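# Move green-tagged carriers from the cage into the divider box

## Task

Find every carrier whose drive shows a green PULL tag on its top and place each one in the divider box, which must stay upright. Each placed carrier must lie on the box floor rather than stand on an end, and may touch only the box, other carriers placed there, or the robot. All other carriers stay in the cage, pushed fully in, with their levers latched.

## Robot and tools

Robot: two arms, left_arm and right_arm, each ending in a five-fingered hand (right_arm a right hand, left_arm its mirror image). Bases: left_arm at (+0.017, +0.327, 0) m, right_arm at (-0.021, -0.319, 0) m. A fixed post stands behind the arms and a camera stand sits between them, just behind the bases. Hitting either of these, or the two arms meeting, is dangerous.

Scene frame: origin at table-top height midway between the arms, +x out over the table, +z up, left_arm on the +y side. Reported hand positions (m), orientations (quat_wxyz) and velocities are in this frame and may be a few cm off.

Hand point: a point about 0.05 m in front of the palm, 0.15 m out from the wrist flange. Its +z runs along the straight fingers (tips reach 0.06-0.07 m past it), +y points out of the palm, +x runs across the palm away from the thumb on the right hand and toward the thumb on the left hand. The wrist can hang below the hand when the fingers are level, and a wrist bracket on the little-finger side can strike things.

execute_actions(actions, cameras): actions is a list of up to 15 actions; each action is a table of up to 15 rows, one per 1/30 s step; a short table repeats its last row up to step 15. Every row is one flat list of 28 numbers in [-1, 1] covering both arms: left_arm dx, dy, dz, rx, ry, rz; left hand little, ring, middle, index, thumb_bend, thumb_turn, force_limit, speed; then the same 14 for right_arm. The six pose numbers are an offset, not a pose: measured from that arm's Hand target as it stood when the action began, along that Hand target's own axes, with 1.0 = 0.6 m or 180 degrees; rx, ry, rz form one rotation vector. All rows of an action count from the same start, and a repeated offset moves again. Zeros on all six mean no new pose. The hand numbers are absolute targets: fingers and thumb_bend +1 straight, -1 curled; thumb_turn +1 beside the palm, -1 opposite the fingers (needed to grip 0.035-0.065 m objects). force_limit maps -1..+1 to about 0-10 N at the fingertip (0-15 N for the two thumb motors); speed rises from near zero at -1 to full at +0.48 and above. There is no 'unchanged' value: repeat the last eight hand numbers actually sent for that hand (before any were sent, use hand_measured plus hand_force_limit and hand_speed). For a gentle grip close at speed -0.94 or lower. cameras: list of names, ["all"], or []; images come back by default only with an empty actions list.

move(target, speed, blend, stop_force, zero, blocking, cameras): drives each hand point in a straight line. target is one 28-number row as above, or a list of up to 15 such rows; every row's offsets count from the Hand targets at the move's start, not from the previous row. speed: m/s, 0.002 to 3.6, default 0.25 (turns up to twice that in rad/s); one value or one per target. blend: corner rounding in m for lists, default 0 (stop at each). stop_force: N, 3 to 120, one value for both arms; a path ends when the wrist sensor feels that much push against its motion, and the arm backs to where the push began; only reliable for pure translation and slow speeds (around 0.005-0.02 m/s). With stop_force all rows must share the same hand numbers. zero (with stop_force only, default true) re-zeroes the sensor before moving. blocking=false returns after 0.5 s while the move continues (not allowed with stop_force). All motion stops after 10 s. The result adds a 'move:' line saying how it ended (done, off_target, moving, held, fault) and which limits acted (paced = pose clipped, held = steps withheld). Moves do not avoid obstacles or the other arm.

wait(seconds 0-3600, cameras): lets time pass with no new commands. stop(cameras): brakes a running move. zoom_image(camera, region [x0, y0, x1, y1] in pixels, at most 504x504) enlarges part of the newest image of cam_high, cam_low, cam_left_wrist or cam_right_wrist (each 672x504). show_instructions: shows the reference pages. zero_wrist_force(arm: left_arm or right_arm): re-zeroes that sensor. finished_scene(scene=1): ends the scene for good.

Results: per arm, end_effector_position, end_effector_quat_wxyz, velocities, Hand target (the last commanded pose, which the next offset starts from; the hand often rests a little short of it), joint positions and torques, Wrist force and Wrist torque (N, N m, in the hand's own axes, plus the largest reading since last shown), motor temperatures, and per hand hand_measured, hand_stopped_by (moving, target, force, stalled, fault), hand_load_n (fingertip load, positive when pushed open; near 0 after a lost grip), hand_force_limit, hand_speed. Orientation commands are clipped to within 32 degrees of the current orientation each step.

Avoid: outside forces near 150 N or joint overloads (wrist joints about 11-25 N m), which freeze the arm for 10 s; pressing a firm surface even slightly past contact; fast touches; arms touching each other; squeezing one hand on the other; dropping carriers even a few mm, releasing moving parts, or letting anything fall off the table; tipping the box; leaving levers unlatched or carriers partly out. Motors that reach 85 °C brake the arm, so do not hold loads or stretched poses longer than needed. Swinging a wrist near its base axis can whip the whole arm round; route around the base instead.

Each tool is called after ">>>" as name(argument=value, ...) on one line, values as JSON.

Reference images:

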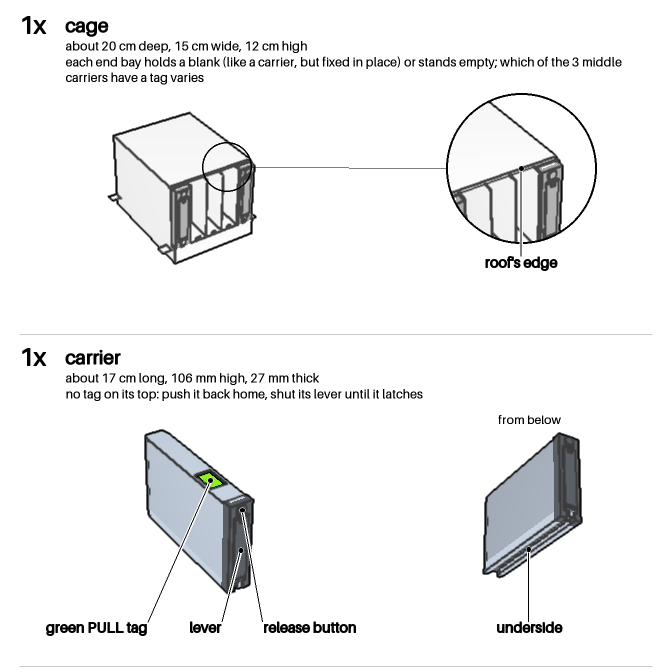

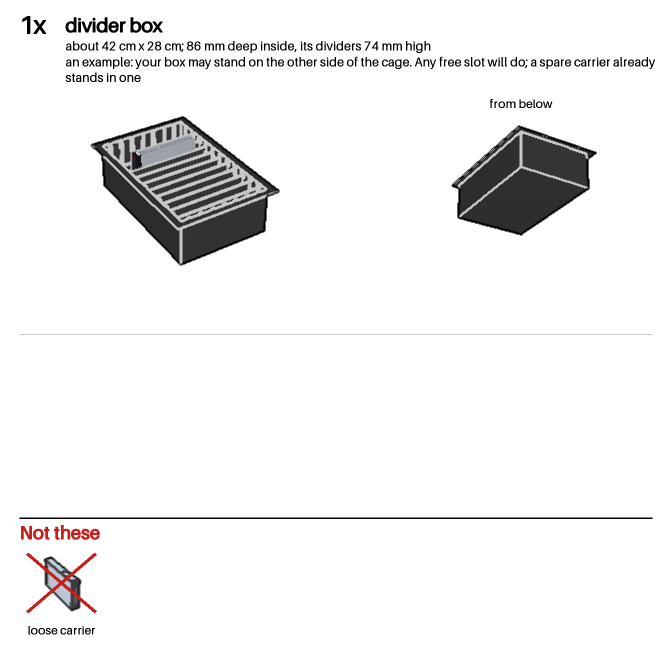

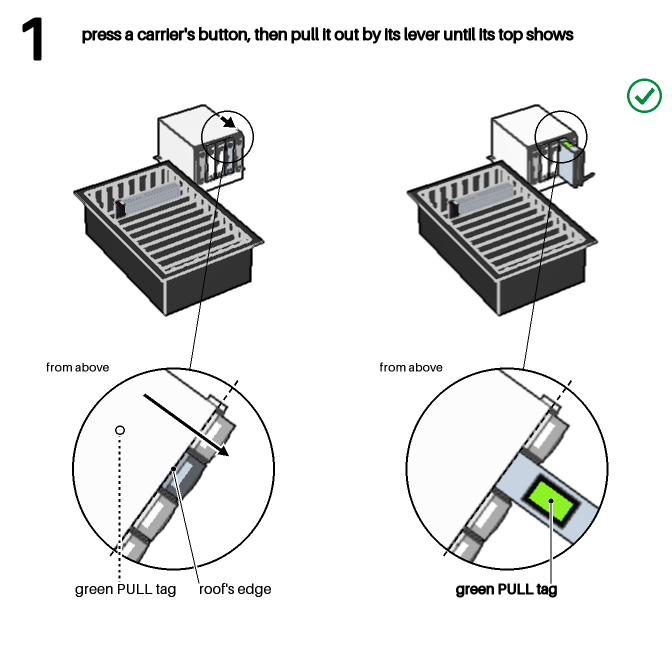

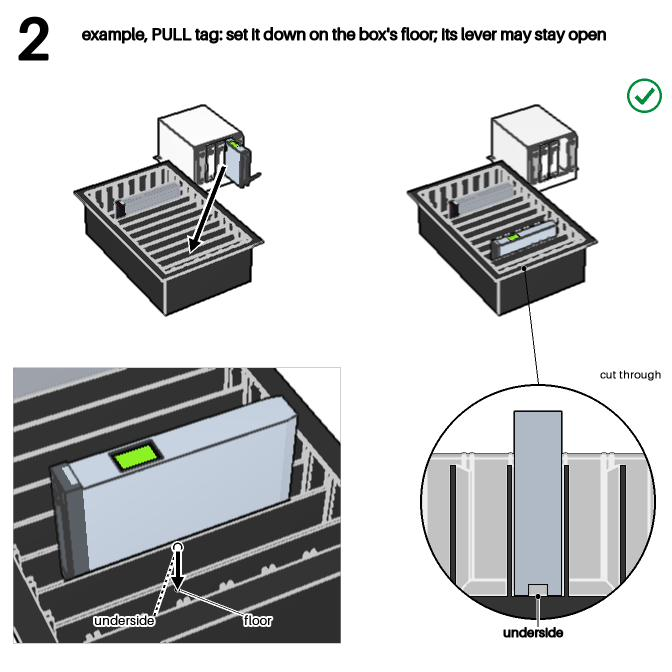

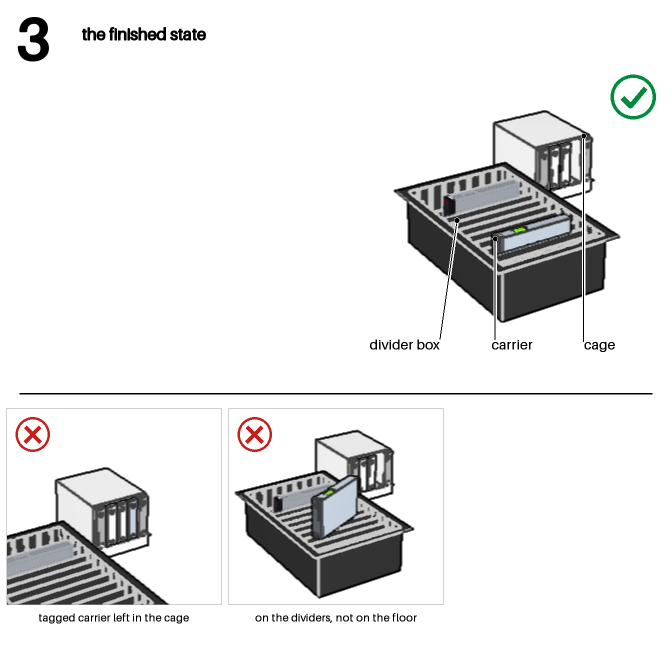

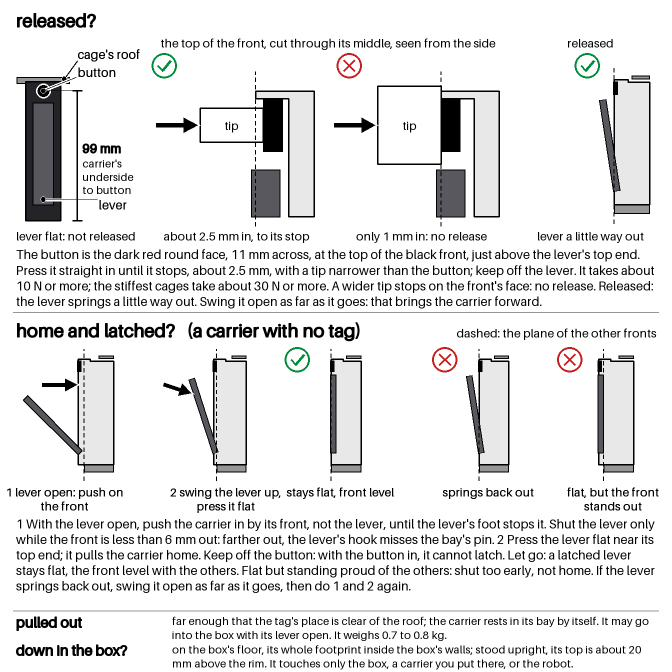

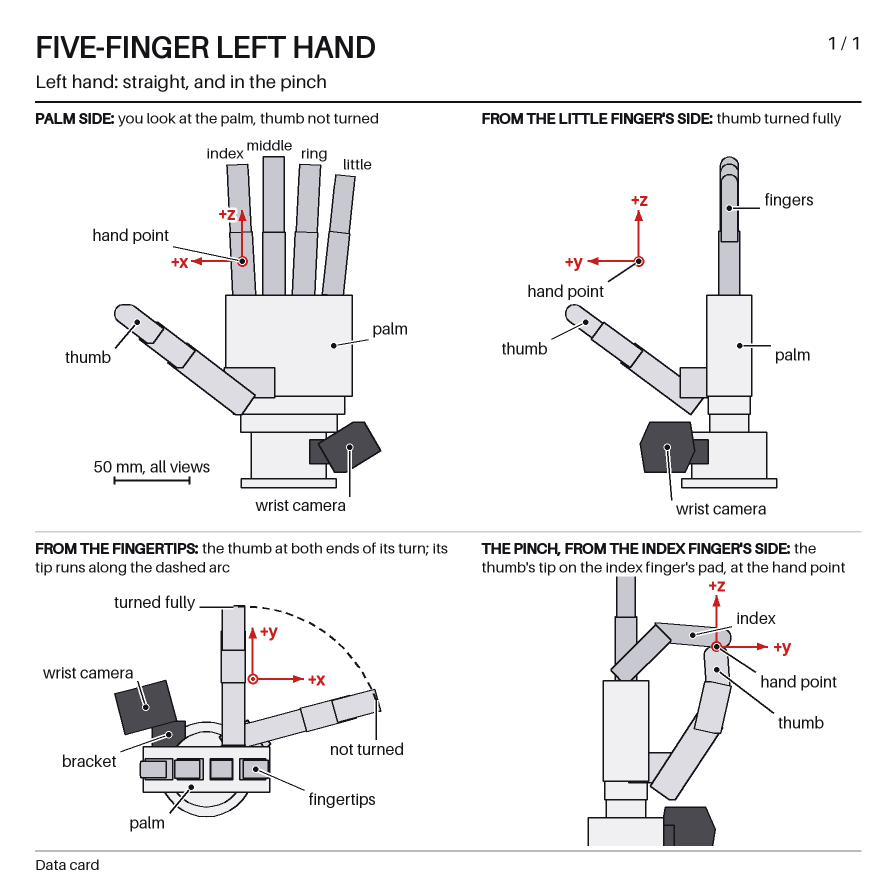

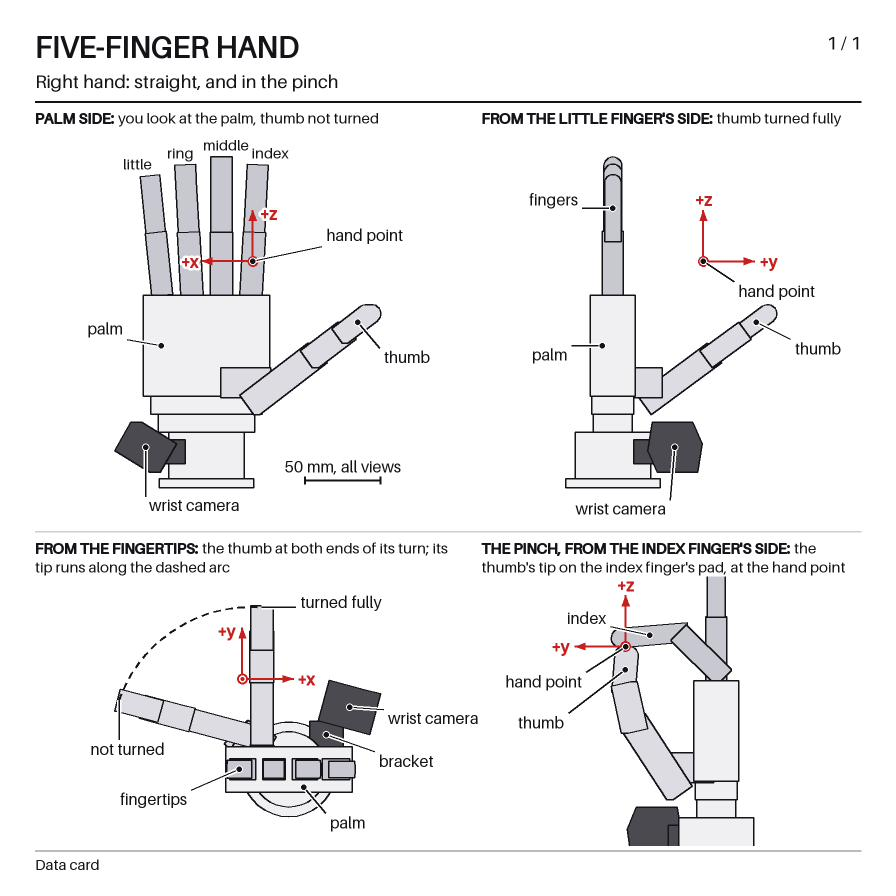

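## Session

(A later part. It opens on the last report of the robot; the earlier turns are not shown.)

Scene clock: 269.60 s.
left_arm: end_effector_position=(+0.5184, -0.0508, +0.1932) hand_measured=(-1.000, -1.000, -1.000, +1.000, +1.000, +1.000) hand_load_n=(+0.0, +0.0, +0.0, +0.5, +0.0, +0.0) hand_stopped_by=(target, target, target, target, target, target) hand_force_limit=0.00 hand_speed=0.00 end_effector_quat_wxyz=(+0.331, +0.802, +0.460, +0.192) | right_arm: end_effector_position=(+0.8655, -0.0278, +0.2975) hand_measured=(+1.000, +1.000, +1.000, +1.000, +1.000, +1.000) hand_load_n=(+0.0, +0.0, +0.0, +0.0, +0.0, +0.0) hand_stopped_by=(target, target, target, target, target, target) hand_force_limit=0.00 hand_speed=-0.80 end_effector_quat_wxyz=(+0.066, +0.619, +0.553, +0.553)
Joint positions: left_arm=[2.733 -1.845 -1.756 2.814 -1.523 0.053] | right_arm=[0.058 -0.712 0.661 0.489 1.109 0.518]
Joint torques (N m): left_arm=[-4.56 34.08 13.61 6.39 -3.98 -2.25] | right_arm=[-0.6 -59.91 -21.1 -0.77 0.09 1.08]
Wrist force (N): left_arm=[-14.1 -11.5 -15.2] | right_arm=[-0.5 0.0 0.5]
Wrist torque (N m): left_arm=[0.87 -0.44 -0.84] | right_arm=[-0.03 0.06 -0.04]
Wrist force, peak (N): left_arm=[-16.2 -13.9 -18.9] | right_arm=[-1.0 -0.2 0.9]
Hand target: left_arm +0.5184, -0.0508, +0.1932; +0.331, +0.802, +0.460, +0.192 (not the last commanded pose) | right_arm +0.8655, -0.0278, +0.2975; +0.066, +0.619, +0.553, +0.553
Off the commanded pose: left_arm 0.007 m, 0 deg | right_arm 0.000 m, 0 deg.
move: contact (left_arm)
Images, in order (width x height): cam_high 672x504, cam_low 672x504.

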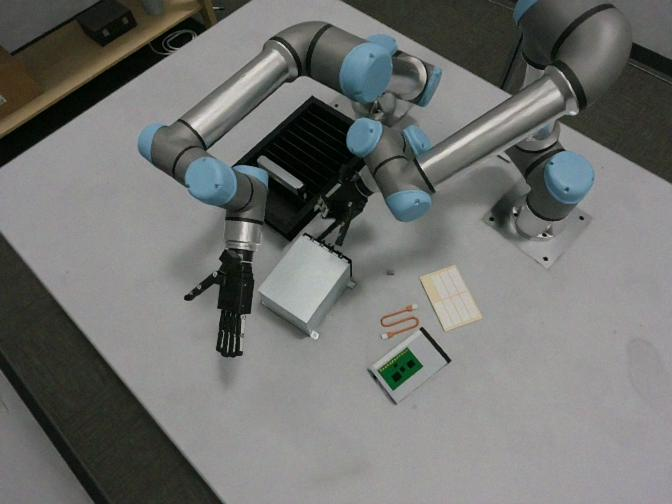

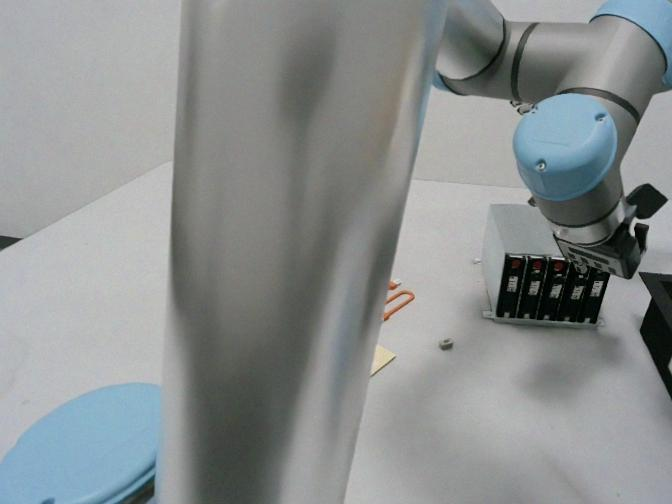

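>>> move(target=[[-0.032,-0.0271,-0.0271,0,0,0,-1,-1,-1,1,1,1,0,0, 0,0,0,0,0,0,1,1,1,1,1,1,0,-0.8],[-0.0087,-0.04,-0.221,0.1095,-0.3017,0.7285,-1,-1,-1,1,1,1,0,0, 0,0,0,0,0,0,1,1,1,1,1,1,0,-0.8]], speed=[0.1,0.45], blend=[0.01,0], cameras=["cam_low","cam_high","cam_left_wrist"])

Scene clock: 279.70 s.
left_arm: end_effector_position=(+0.4201, +0.0002, +0.2701) hand_measured=(-1.000, -1.000, -1.000, +1.000, +1.000, +1.000) hand_load_n=(+0.0, +0.0, +0.0, +0.0, +0.0, +0.0) hand_stopped_by=(target, target, target, target, target, target) hand_force_limit=0.00 hand_speed=0.00 end_effector_quat_wxyz=(-0.001, +0.764, -0.645, -0.001) | right_arm: end_effector_position=(+0.8655, -0.0278, +0.2975) hand_measured=(+1.000, +1.000, +1.000, +1.000, +1.000, +1.000) hand_load_n=(+0.0, +0.0, +0.0, +0.0, +0.0, +0.0) hand_stopped_by=(target, target, target, target, target, target) hand_force_limit=0.00 hand_speed=-0.80 end_effector_quat_wxyz=(+0.066, +0.619, +0.553, +0.553)
Joint positions: left_arm=[2.878 -2.145 -0.995 1.569 -1.574 2.662] | right_arm=[0.058 -0.712 0.661 0.489 1.109 0.518]
Joint torques (N m): left_arm=[-13.49 33.56 23.78 -5.05 -1.3 2.78] | right_arm=[-1.06 -60.06 -21.35 -0.75 0.14 1.11]
Wrist force (N): left_arm=[-0.2 0.4 0.7] | right_arm=[-0.7 -0.1 0.8]
Wrist torque (N m): left_arm=[0.05 0.06 -0.18] | right_arm=[-0.06 0.09 -0.06]
Wrist force, peak (N): left_arm=[-14.2 -11.4 -15.4] | right_arm=[-0.8 -0.1 1.0]
Hand target: left_arm +0.4201, +0.0002, +0.2701; -0.002, +0.764, -0.645, -0.001 | right_arm +0.8655, -0.0278, +0.2975; +0.066, +0.619, +0.553, +0.553
Off the commanded pose: left_arm 0.000 m, 0 deg | right_arm 0.000 m, 0 deg.
move: done
cam_left_wrist: T_world_to_cam=[[0.99105, -0.13253, -0.016, -0.40696], [-0.10444, -0.84443, 0.52538, -0.09876], [-0.08314, -0.51901, -0.85072, 0.37796]] pos_world=[0.42443, 0.05883, 0.36691]
Images, in order (width x height): cam_high 672x504, cam_low 672x504, cam_left_wrist 672x504.

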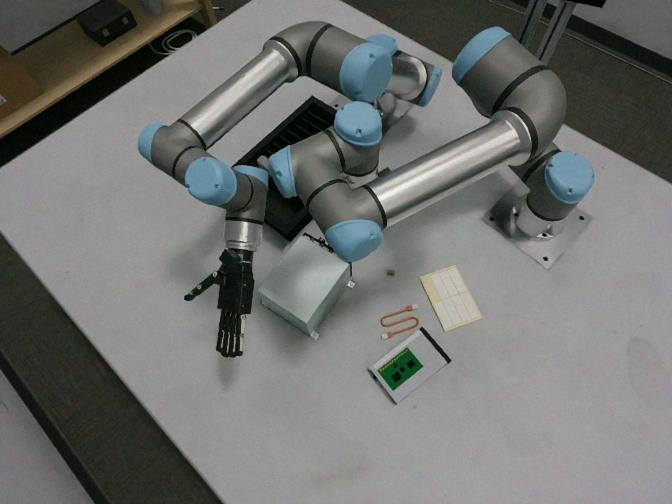

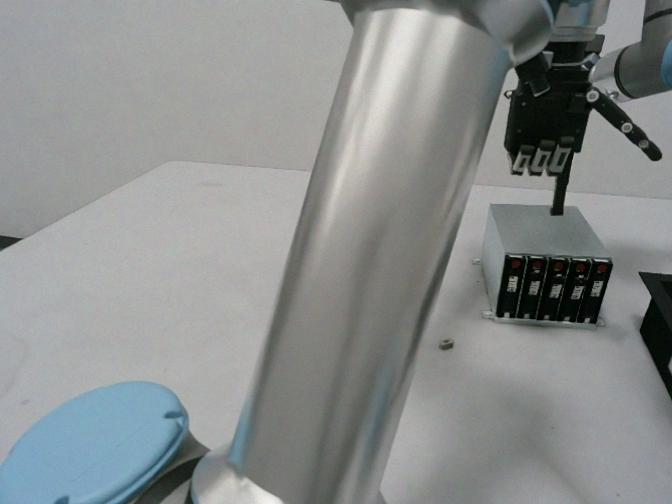

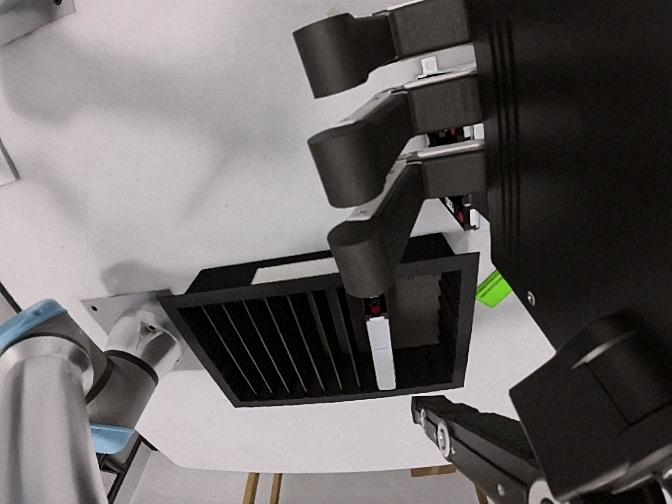

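>>> zoom_image(camera="cam_low", region=[500, 140, 600, 240])

>>> zoom_image(camera="cam_low", region=[500, 240, 600, 340])

>>> zoom_image(camera="cam_left_wrist", region=[160, 220, 520, 480])

Scaled by 5.040 from the camera's image (finer frame: 960x720).

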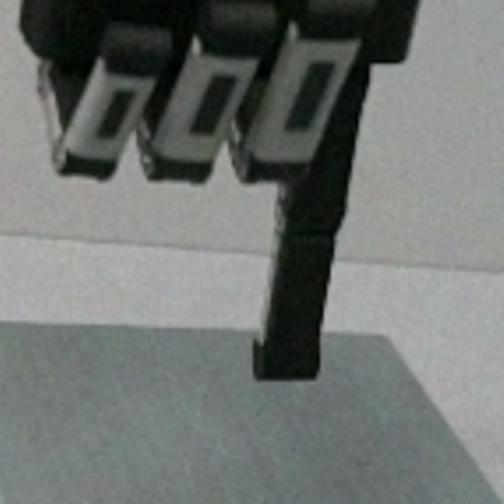

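Scaled by 5.040 from the camera's image (finer frame: 960x720).

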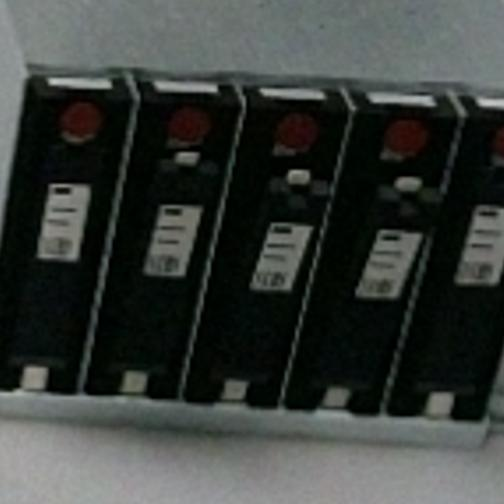

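Scaled by 1.400 from the camera's image (finer frame: 960x720).

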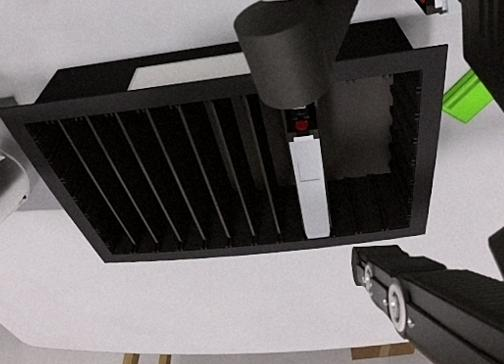

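>>> move(target=[0.0511,-0.0461,0.1333,0,0,0,-1,-1,-1,1,1,1,0,0, 0,0,0,0,0,0,1,1,1,1,1,1,0,-0.8], speed=0.15, cameras=["cam_low","cam_high"])

>>> zoom_image(camera="cam_low", region=[520, 230, 600, 310])

Scene clock: 289.23 s.
left_arm: end_effector_position=(+0.4525, -0.0251, +0.1901) hand_measured=(-1.000, -1.000, -1.000, +1.000, +1.000, +1.000) hand_load_n=(+0.0, +0.0, +0.0, +0.0, +0.0, -0.5) hand_stopped_by=(target, target, target, target, target, target) hand_force_limit=0.00 hand_speed=0.00 end_effector_quat_wxyz=(-0.002, +0.764, -0.645, -0.001) | right_arm: end_effector_position=(+0.8655, -0.0278, +0.2975) hand_measured=(+1.000, +1.000, +1.000, +1.000, +1.000, +1.000) hand_load_n=(+0.0, +0.0, +0.0, +0.0, +0.0, +0.0) hand_stopped_by=(target, target, target, target, target, target) hand_force_limit=0.00 hand_speed=-0.80 end_effector_quat_wxyz=(+0.066, +0.619, +0.553, +0.553)
Joint positions: left_arm=[2.853 -2.277 -0.982 1.688 -1.574 2.637] | right_arm=[0.058 -0.712 0.661 0.489 1.109 0.518]
Joint torques (N m): left_arm=[-13.39 37.99 26.64 -0.06 0.85 -2.61] | right_arm=[-1.08 -60.24 -21.77 -0.76 0.16 1.04]
Wrist force (N): left_arm=[0.0 0.5 1.0] | right_arm=[-0.6 -0.4 0.5]
Wrist torque (N m): left_arm=[0.03 0.06 -0.07] | right_arm=[-0.08 0.07 -0.05]
Wrist force, peak (N): left_arm=[0.2 0.2 1.6] | right_arm=[-1.0 -0.1 0.9]
Hand target: left_arm +0.4525, -0.0251, +0.1900; -0.002, +0.764, -0.645, -0.001 | right_arm +0.8655, -0.0278, +0.2975; +0.066, +0.619, +0.553, +0.553
Off the commanded pose: left_arm 0.000 m, 0 deg | right_arm 0.000 m, 0 deg.
move: done
Images, in order (width x height): cam_high 672x504, cam_low 672x504.

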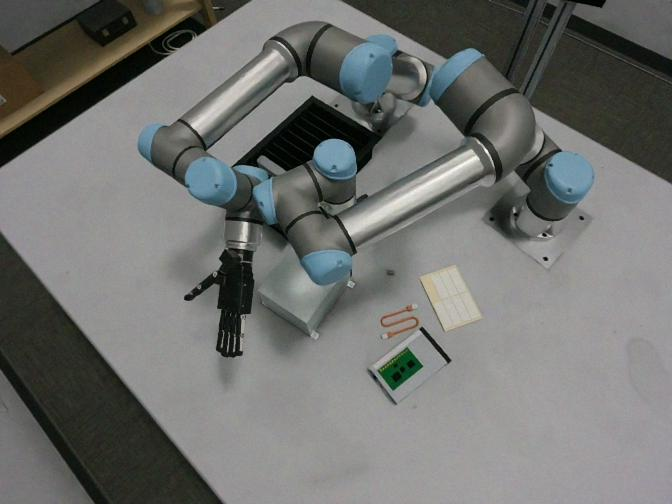

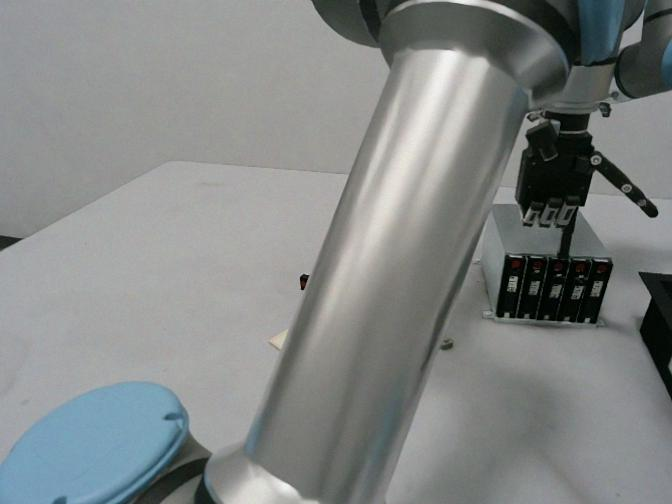

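Scaled by 6.300 from the camera's image (finer frame: 960x720).

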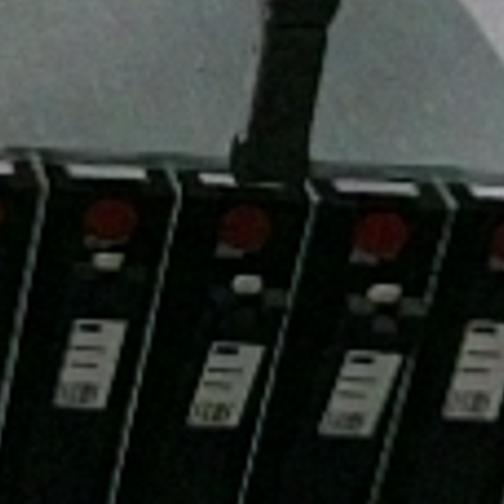

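>>> move(target=[0,0,0.0317,0,0,0,-1,-1,-1,1,1,1,0,0, 0,0,0,0,0,0,1,1,1,1,1,1,0,-0.8], speed=0.03, stop_force=6, cameras=["cam_low"])

>>> zoom_image(camera="cam_low", region=[530, 240, 590, 300])

Scene clock: 294.23 s.
left_arm: end_effector_position=(+0.4525, -0.0250, +0.1710) hand_measured=(-1.000, -1.000, -1.000, +1.000, +1.000, +1.000) hand_load_n=(+0.5, +0.0, +0.0, +0.0, +0.0, +0.0) hand_stopped_by=(target, target, target, target, target, target) hand_force_limit=0.00 hand_speed=0.00 end_effector_quat_wxyz=(-0.002, +0.764, -0.645, -0.001) | right_arm: end_effector_position=(+0.8655, -0.0278, +0.2975) hand_measured=(+1.000, +1.000, +1.000, +1.000, +1.000, +1.000) hand_load_n=(+0.0, +0.0, +0.0, +0.0, +0.0, +0.0) hand_stopped_by=(target, target, target, target, target, target) hand_force_limit=0.00 hand_speed=-0.80 end_effector_quat_wxyz=(+0.066, +0.619, +0.553, +0.553)
Joint positions: left_arm=[2.853 -2.284 -1.018 1.731 -1.574 2.638] | right_arm=[0.058 -0.712 0.661 0.489 1.109 0.518]
Joint torques (N m): left_arm=[10.76 38.04 7.3 -0.03 0.35 2.29] | right_arm=[-1.39 -59.76 -21.96 -0.77 0.19 0.95]
Wrist force (N): left_arm=[0.0 0.6 0.9] | right_arm=[-0.5 -0.2 0.7]
Wrist torque (N m): left_arm=[0.04 0.03 -0.07] | right_arm=[-0.06 0.05 -0.04]
Wrist force, peak (N): left_arm=[0.1 0.6 1.0] | right_arm=[-1.0 -0.3 1.0]
Hand target: left_arm +0.4526, -0.0250, +0.1710; -0.002, +0.764, -0.645, -0.001 | right_arm +0.8655, -0.0278, +0.2975; +0.066, +0.619, +0.553, +0.553
Off the commanded pose: left_arm 0.000 m, 0 deg | right_arm 0.000 m, 0 deg.
move: done

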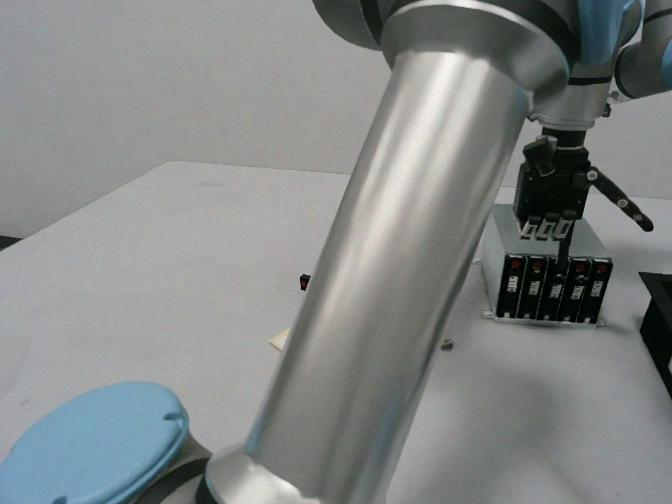

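Scaled by 8.400 from the camera's image (finer frame: 960x720).

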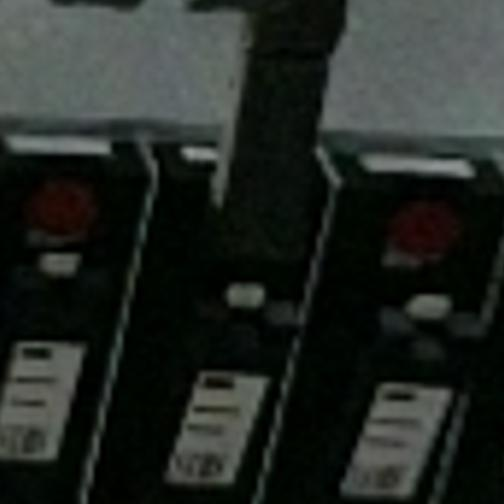

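>>> move(target=[[-0.0037,0,0,0,0,0,-1,-1,-1,1,1,1,0,0, 0,0,0,0,0,0,1,1,1,1,1,1,0,-0.8],[-0.0037,0,0.0167,0,0,0,-1,-1,-1,1,1,1,0,0, 0,0,0,0,0,0,1,1,1,1,1,1,0,-0.8]], speed=0.015, stop_force=8, cameras=["cam_low"])

>>> zoom_image(camera="cam_low", region=[530, 240, 590, 300])

Scene clock: 299.40 s.
left_arm: end_effector_position=(+0.4522, -0.0228, +0.1610) hand_measured=(-1.000, -1.000, -1.000, +1.000, +1.000, +1.000) hand_load_n=(+0.0, +0.0, +0.0, +0.0, -0.5, +0.0) hand_stopped_by=(target, target, target, target, target, target) hand_force_limit=0.00 hand_speed=0.00 end_effector_quat_wxyz=(-0.002, +0.764, -0.645, -0.001) | right_arm: end_effector_position=(+0.8655, -0.0278, +0.2975) hand_measured=(+1.000, +1.000, +1.000, +1.000, +1.000, +1.000) hand_load_n=(+0.0, -0.5, +0.0, +0.0, +0.0, +0.0) hand_stopped_by=(target, target, target, target, target, target) hand_force_limit=0.00 hand_speed=-0.80 end_effector_quat_wxyz=(+0.066, +0.619, +0.553, +0.553)
Joint positions: left_arm=[2.857 -2.285 -1.043 1.757 -1.574 2.641] | right_arm=[0.058 -0.712 0.661 0.489 1.109 0.518]
Joint torques (N m): left_arm=[13.4 37.37 7.18 0.1 -0.91 2.55] | right_arm=[-1.08 -59.74 -21.92 -0.83 0.13 1.11]
Wrist force (N): left_arm=[-0.1 0.5 -0.5] | right_arm=[-0.9 0.0 0.8]
Wrist torque (N m): left_arm=[0.09 0.06 -0.16] | right_arm=[-0.04 0.12 -0.06]
Wrist force, peak (N): left_arm=[0.1 0.0 -2.0] | right_arm=[-1.0 0.1 1.0]
Hand target: left_arm +0.4522, -0.0228, +0.1610; -0.002, +0.764, -0.645, -0.001 | right_arm +0.8655, -0.0278, +0.2975; +0.066, +0.619, +0.553, +0.553
Off the commanded pose: left_arm 0.000 m, 0 deg | right_arm 0.000 m, 0 deg.
move: done

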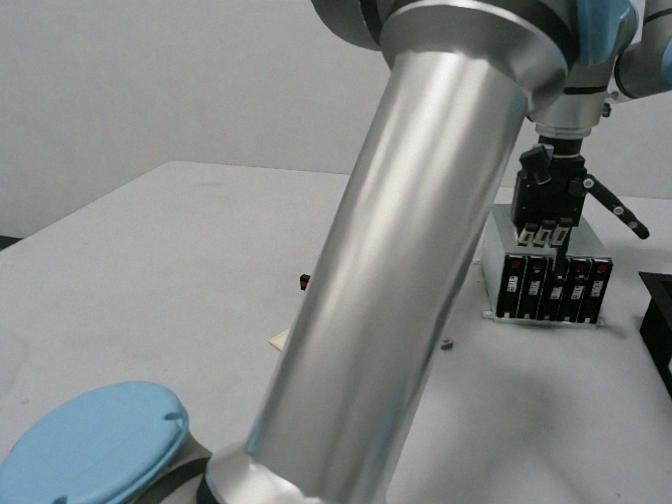

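Scaled by 8.400 from the camera's image (finer frame: 960x720).

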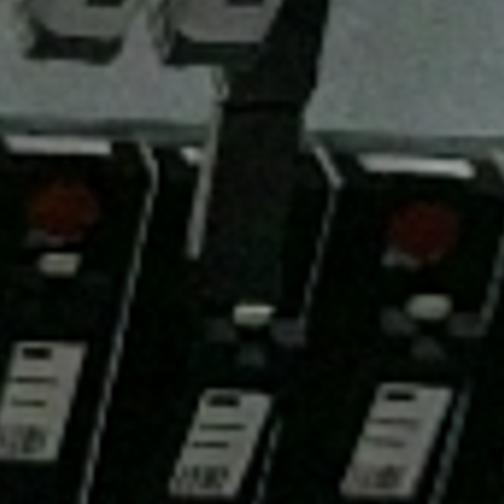

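>>> move(target=[[0,0,0.0217,0,0,0,-1,-1,-1,1,1,1,0,0, 0,0,0,0,0,0,1,1,1,1,1,1,0,-0.8],[0,0.0157,0.03,0,0,0,-1,-1,-1,1,1,1,0,0, 0,0,0,0,0,0,1,1,1,1,1,1,0,-0.8],[0,0.0347,0.036,0,0,0,-1,-1,-1,1,1,1,0,0, 0,0,0,0,0,0,1,1,1,1,1,1,0,-0.8]], speed=0.03, blend=[0.002,0.003,0], stop_force=12, cameras=["cam_low"])

>>> zoom_image(camera="cam_low", region=[520, 240, 600, 320])

Scene clock: 306.10 s.
left_arm: end_effector_position=(+0.4317, -0.0262, +0.1394) hand_measured=(-1.000, -1.000, -1.000, +1.000, +1.000, +1.000) hand_load_n=(+0.0, +0.0, +0.0, +0.0, +0.0, +0.0) hand_stopped_by=(target, target, target, target, target, target) hand_force_limit=0.00 hand_speed=0.00 end_effector_quat_wxyz=(-0.002, +0.764, -0.645, -0.001) | right_arm: end_effector_position=(+0.8655, -0.0278, +0.2975) hand_measured=(+1.000, +1.000, +1.000, +1.000, +1.000, +1.000) hand_load_n=(+0.0, +0.0, +0.0, +0.0, +0.0, +0.0) hand_stopped_by=(target, target, target, target, target, target) hand_force_limit=0.00 hand_speed=-0.80 end_effector_quat_wxyz=(+0.066, +0.619, +0.553, +0.553)
Joint positions: left_arm=[2.839 -2.257 -1.148 1.833 -1.574 2.623] | right_arm=[0.058 -0.712 0.661 0.489 1.109 0.518]
Joint torques (N m): left_arm=[-13.23 51.23 7.11 -0.06 1.9 -2.68] | right_arm=[-0.96 -59.82 -22.13 -0.86 0.19 1.1]
Wrist force (N): left_arm=[-0.3 0.1 0.9] | right_arm=[-0.7 -0.2 0.7]
Wrist torque (N m): left_arm=[-0.05 0.10 -0.08] | right_arm=[-0.06 0.08 -0.05]
Wrist force, peak (N): left_arm=[0.0 1.8 -0.6] | right_arm=[-1.0 0.0 1.1]
Hand target: left_arm +0.4317, -0.0262, +0.1394; -0.002, +0.764, -0.645, -0.001 | right_arm +0.8655, -0.0278, +0.2975; +0.066, +0.619, +0.553, +0.553
Off the commanded pose: left_arm 0.000 m, 0 deg | right_arm 0.000 m, 0 deg.
move: done

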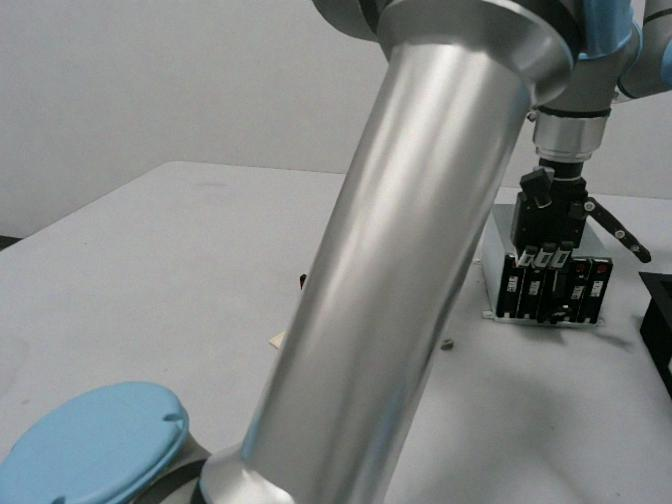

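Scaled by 6.300 from the camera's image (finer frame: 960x720).

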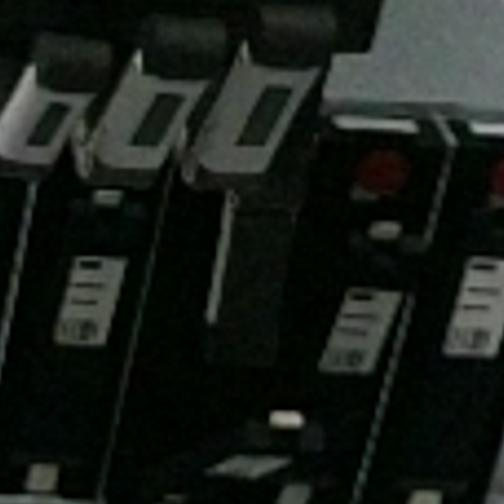

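>>> move(target=[[0,0.0183,0.0108,0,0,0,-1,-1,-1,1,1,1,0,0, 0,0,0,0,0,0,1,1,1,1,1,1,0,-0.8],[0,0.0408,0.0317,0,0,0,-1,-1,-1,1,1,1,0,0, 0,0,0,0,0,0,1,1,1,1,1,1,0,-0.8],[0,0.0527,0.0483,0,0,0,-1,-1,-1,1,1,1,0,0, 0,0,0,0,0,0,1,1,1,1,1,1,0,-0.8]], speed=0.03, blend=[0.003,0.003,0], stop_force=12, cameras=["cam_low"])

>>> zoom_image(camera="cam_low", region=[520, 250, 600, 330])

Scene clock: 309.73 s.
left_arm: end_effector_position=(+0.4166, -0.0287, +0.1289) hand_measured=(-1.000, -1.000, -1.000, +1.000, +1.000, +1.000) hand_load_n=(+0.0, +0.0, +0.0, +0.0, -0.5, +0.0) hand_stopped_by=(target, target, target, target, target, target) hand_force_limit=0.00 hand_speed=0.00 end_effector_quat_wxyz=(-0.002, +0.764, -0.645, -0.001) | right_arm: end_effector_position=(+0.8655, -0.0278, +0.2975) hand_measured=(+1.000, +1.000, +1.000, +1.000, +1.000, +1.000) hand_load_n=(+0.0, +0.0, +0.0, +0.0, -0.5, +0.0) hand_stopped_by=(target, target, target, target, target, target) hand_force_limit=0.00 hand_speed=-0.80 end_effector_quat_wxyz=(+0.066, +0.619, +0.553, +0.553)
Joint positions: left_arm=[2.825 -2.237 -1.21 1.875 -1.574 2.609] | right_arm=[0.058 -0.712 0.661 0.489 1.109 0.518]
Joint torques (N m): left_arm=[12.57 30.25 20.31 -5.07 0.56 2.72] | right_arm=[-1.12 -60.04 -22.29 -0.93 0.14 1.17]
Wrist force (N): left_arm=[1.0 -3.6 -8.5] | right_arm=[-0.6 0.0 0.7]
Wrist torque (N m): left_arm=[0.57 -0.02 -0.08] | right_arm=[-0.05 0.08 -0.04]
Wrist force, peak (N): left_arm=[0.3 -9.3 -12.7] | right_arm=[-1.1 -0.1 1.0]
Hand target: left_arm +0.4166, -0.0287, +0.1289; -0.002, +0.764, -0.645, -0.001 (not the last commanded pose) | right_arm +0.8655, -0.0278, +0.2975; +0.066, +0.619, +0.553, +0.553
Off the commanded pose: left_arm 0.025 m, 0 deg | right_arm 0.000 m, 0 deg.
move: contact (left_arm); path passed 1 of 3 targets

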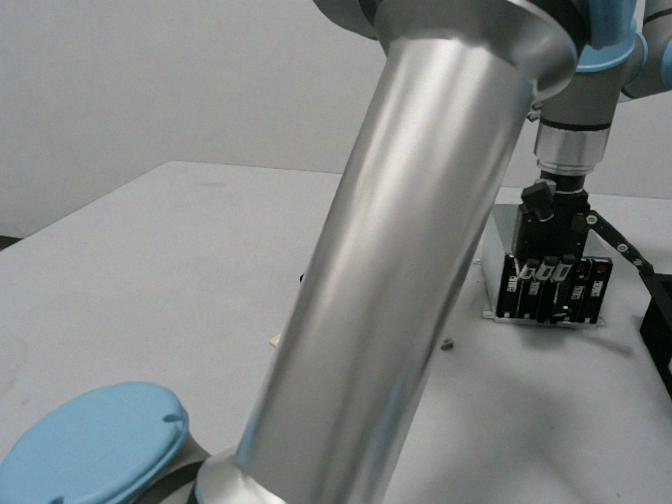

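Scaled by 6.300 from the camera's image (finer frame: 960x720).

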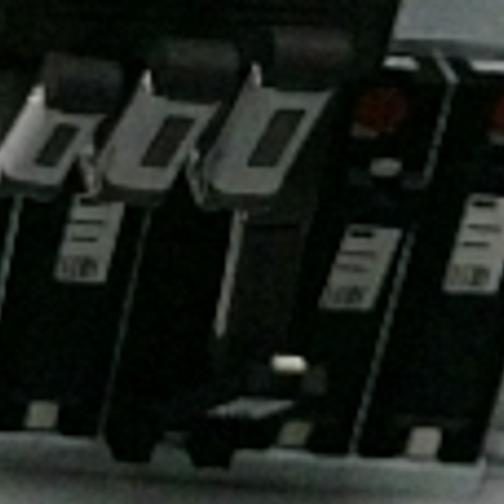

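>>> move(target=[0,0.05,0,0,0,0,-1,-1,-1,1,1,1,0,0, 0,0,0,0,0,0,1,1,1,1,1,1,0,-0.8], speed=0.03, stop_force=15, zero=false, cameras=["cam_low","cam_high"])

>>> zoom_image(camera="cam_low", region=[520, 250, 600, 330])

Scene clock: 314.60 s.
left_arm: end_effector_position=(+0.3871, -0.0337, +0.1289) hand_measured=(-1.000, -1.000, -1.000, +1.000, +1.000, +1.000) hand_load_n=(+0.0, +0.0, +0.0, +0.5, +0.0, +0.0) hand_stopped_by=(target, target, target, target, target, target) hand_force_limit=0.00 hand_speed=0.00 end_effector_quat_wxyz=(-0.002, +0.764, -0.645, -0.001) | right_arm: end_effector_position=(+0.8655, -0.0278, +0.2975) hand_measured=(+1.000, +1.000, +1.000, +1.000, +1.000, +1.000) hand_load_n=(+0.0, +0.0, +0.0, +0.0, +0.0, +0.0) hand_stopped_by=(target, target, target, target, target, target) hand_force_limit=0.00 hand_speed=-0.80 end_effector_quat_wxyz=(+0.066, +0.619, +0.553, +0.553)
Joint positions: left_arm=[2.795 -2.186 -1.296 1.91 -1.574 2.579] | right_arm=[0.058 -0.712 0.661 0.489 1.109 0.518]
Joint torques (N m): left_arm=[-14.48 45.93 4.35 -0.74 1.89 -2.57] | right_arm=[-1.08 -60.48 -22.44 -0.82 0.3 1.17]
Wrist force (N): left_arm=[-0.4 -3.8 -2.3] | right_arm=[-0.7 -0.1 0.8]
Wrist torque (N m): left_arm=[0.22 0.15 -0.12] | right_arm=[-0.06 0.07 -0.05]
Wrist force, peak (N): left_arm=[1.4 -5.7 -8.2] | right_arm=[-1.2 -0.1 0.9]
Hand target: left_arm +0.3871, -0.0337, +0.1289; -0.002, +0.764, -0.645, -0.001 | right_arm +0.8655, -0.0278, +0.2975; +0.066, +0.619, +0.553, +0.553
Off the commanded pose: left_arm 0.000 m, 0 deg | right_arm 0.000 m, 0 deg.
move: done
Images, in order (width x height): cam_high 672x504, cam_low 672x504.

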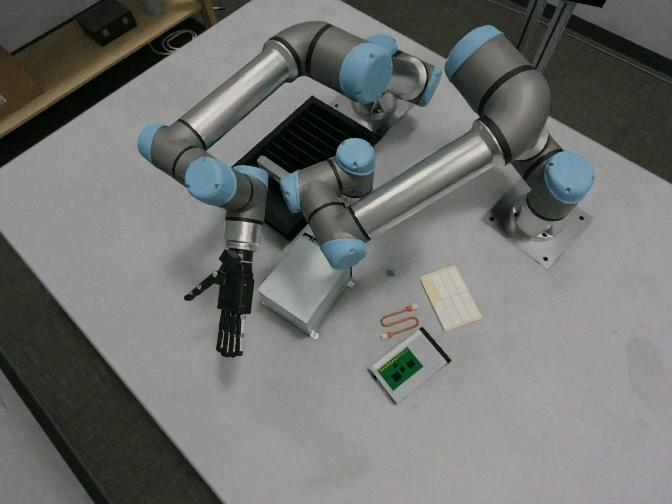

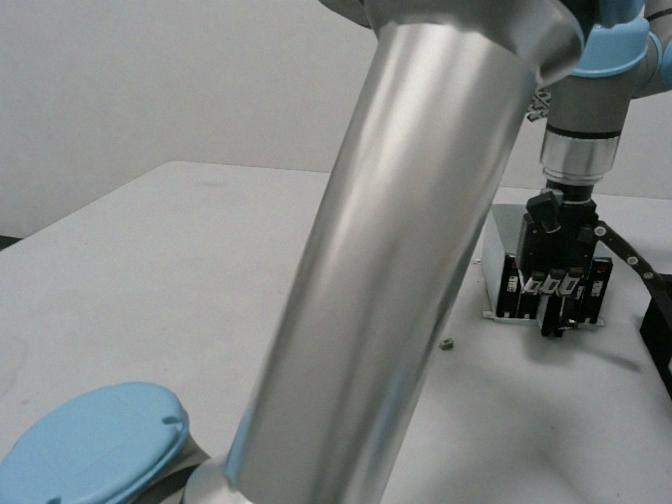

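Scaled by 6.300 from the camera's image (finer frame: 960x720).

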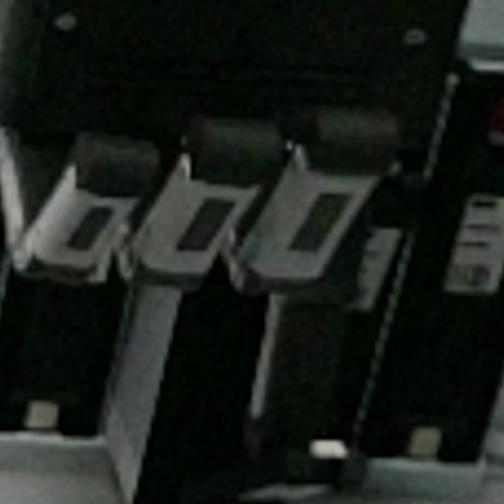

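>>> move(target=[0,0.0833,0,0,0,0,-1,-1,-1,1,1,1,0,0, 0,0,0,0,0,0,1,1,1,1,1,1,0,-0.8], speed=0.05, stop_force=15, zero=false, cameras=["cam_low","cam_high"])

>>> zoom_image(camera="cam_high", region=[260, 190, 420, 340])

Scene clock: 317.83 s.
left_arm: end_effector_position=(+0.3378, -0.0421, +0.1288) hand_measured=(-1.000, -1.000, -1.000, +1.000, +1.000, +1.000) hand_load_n=(+0.0, +0.0, +0.0, +0.0, +0.0, +0.0) hand_stopped_by=(target, target, target, target, target, target) hand_force_limit=0.00 hand_speed=0.00 end_effector_quat_wxyz=(-0.002, +0.764, -0.645, -0.001) | right_arm: end_effector_position=(+0.8655, -0.0278, +0.2975) hand_measured=(+1.000, +1.000, +1.000, +1.000, +1.000, +1.000) hand_load_n=(+0.0, +0.0, +0.0, +0.0, +0.0, +0.0) hand_stopped_by=(target, target, target, target, target, target) hand_force_limit=0.00 hand_speed=-0.80 end_effector_quat_wxyz=(+0.066, +0.619, +0.553, +0.553)
Joint positions: left_arm=[2.739 -2.109 -1.421 1.959 -1.574 2.523] | right_arm=[0.058 -0.712 0.661 0.489 1.109 0.518]
Joint torques (N m): left_arm=[-14.85 44.54 4.2 -0.94 2.46 -2.46] | right_arm=[-1.02 -60.29 -22.51 -0.88 0.28 1.1]
Wrist force (N): left_arm=[-0.4 -4.9 0.0] | right_arm=[-0.6 -0.2 1.1]
Wrist torque (N m): left_arm=[0.01 0.16 -0.07] | right_arm=[-0.08 0.07 -0.05]
Wrist force, peak (N): left_arm=[-0.4 -6.1 -1.0] | right_arm=[-1.0 -0.1 1.1]
Hand target: left_arm +0.3378, -0.0421, +0.1288; -0.002, +0.764, -0.645, -0.001 | right_arm +0.8655, -0.0278, +0.2975; +0.066, +0.619, +0.553, +0.553
Off the commanded pose: left_arm 0.000 m, 0 deg | right_arm 0.000 m, 0 deg.
move: done
Images, in order (width x height): cam_high 672x504, cam_low 672x504.

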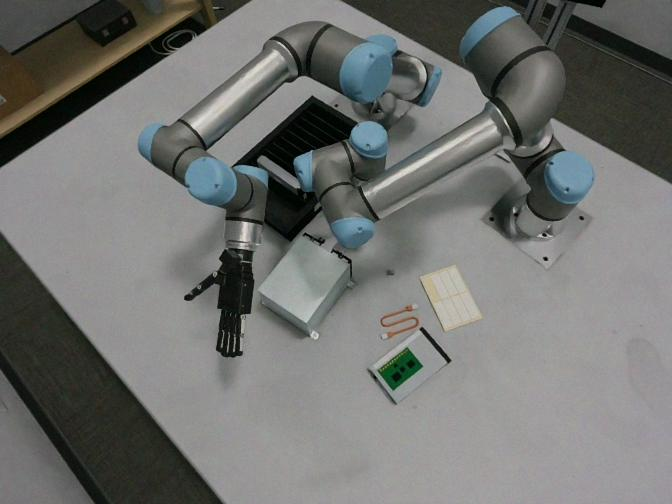

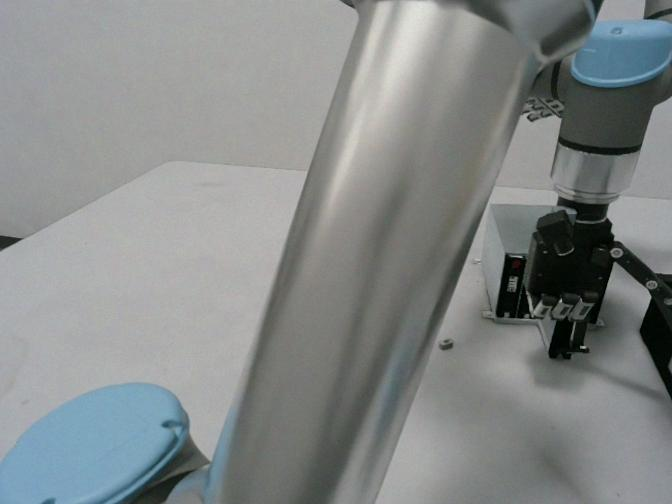

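Scaled by 3.150 from the camera's image (finer frame: 960x720).

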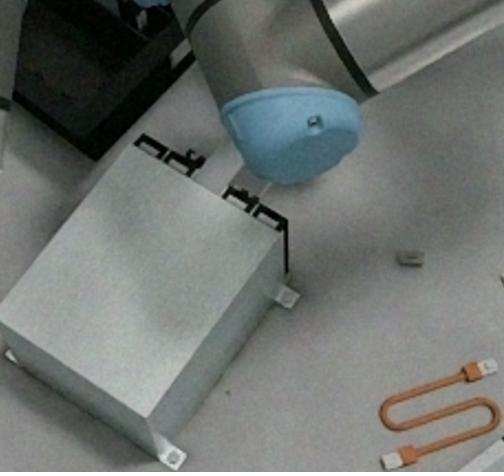

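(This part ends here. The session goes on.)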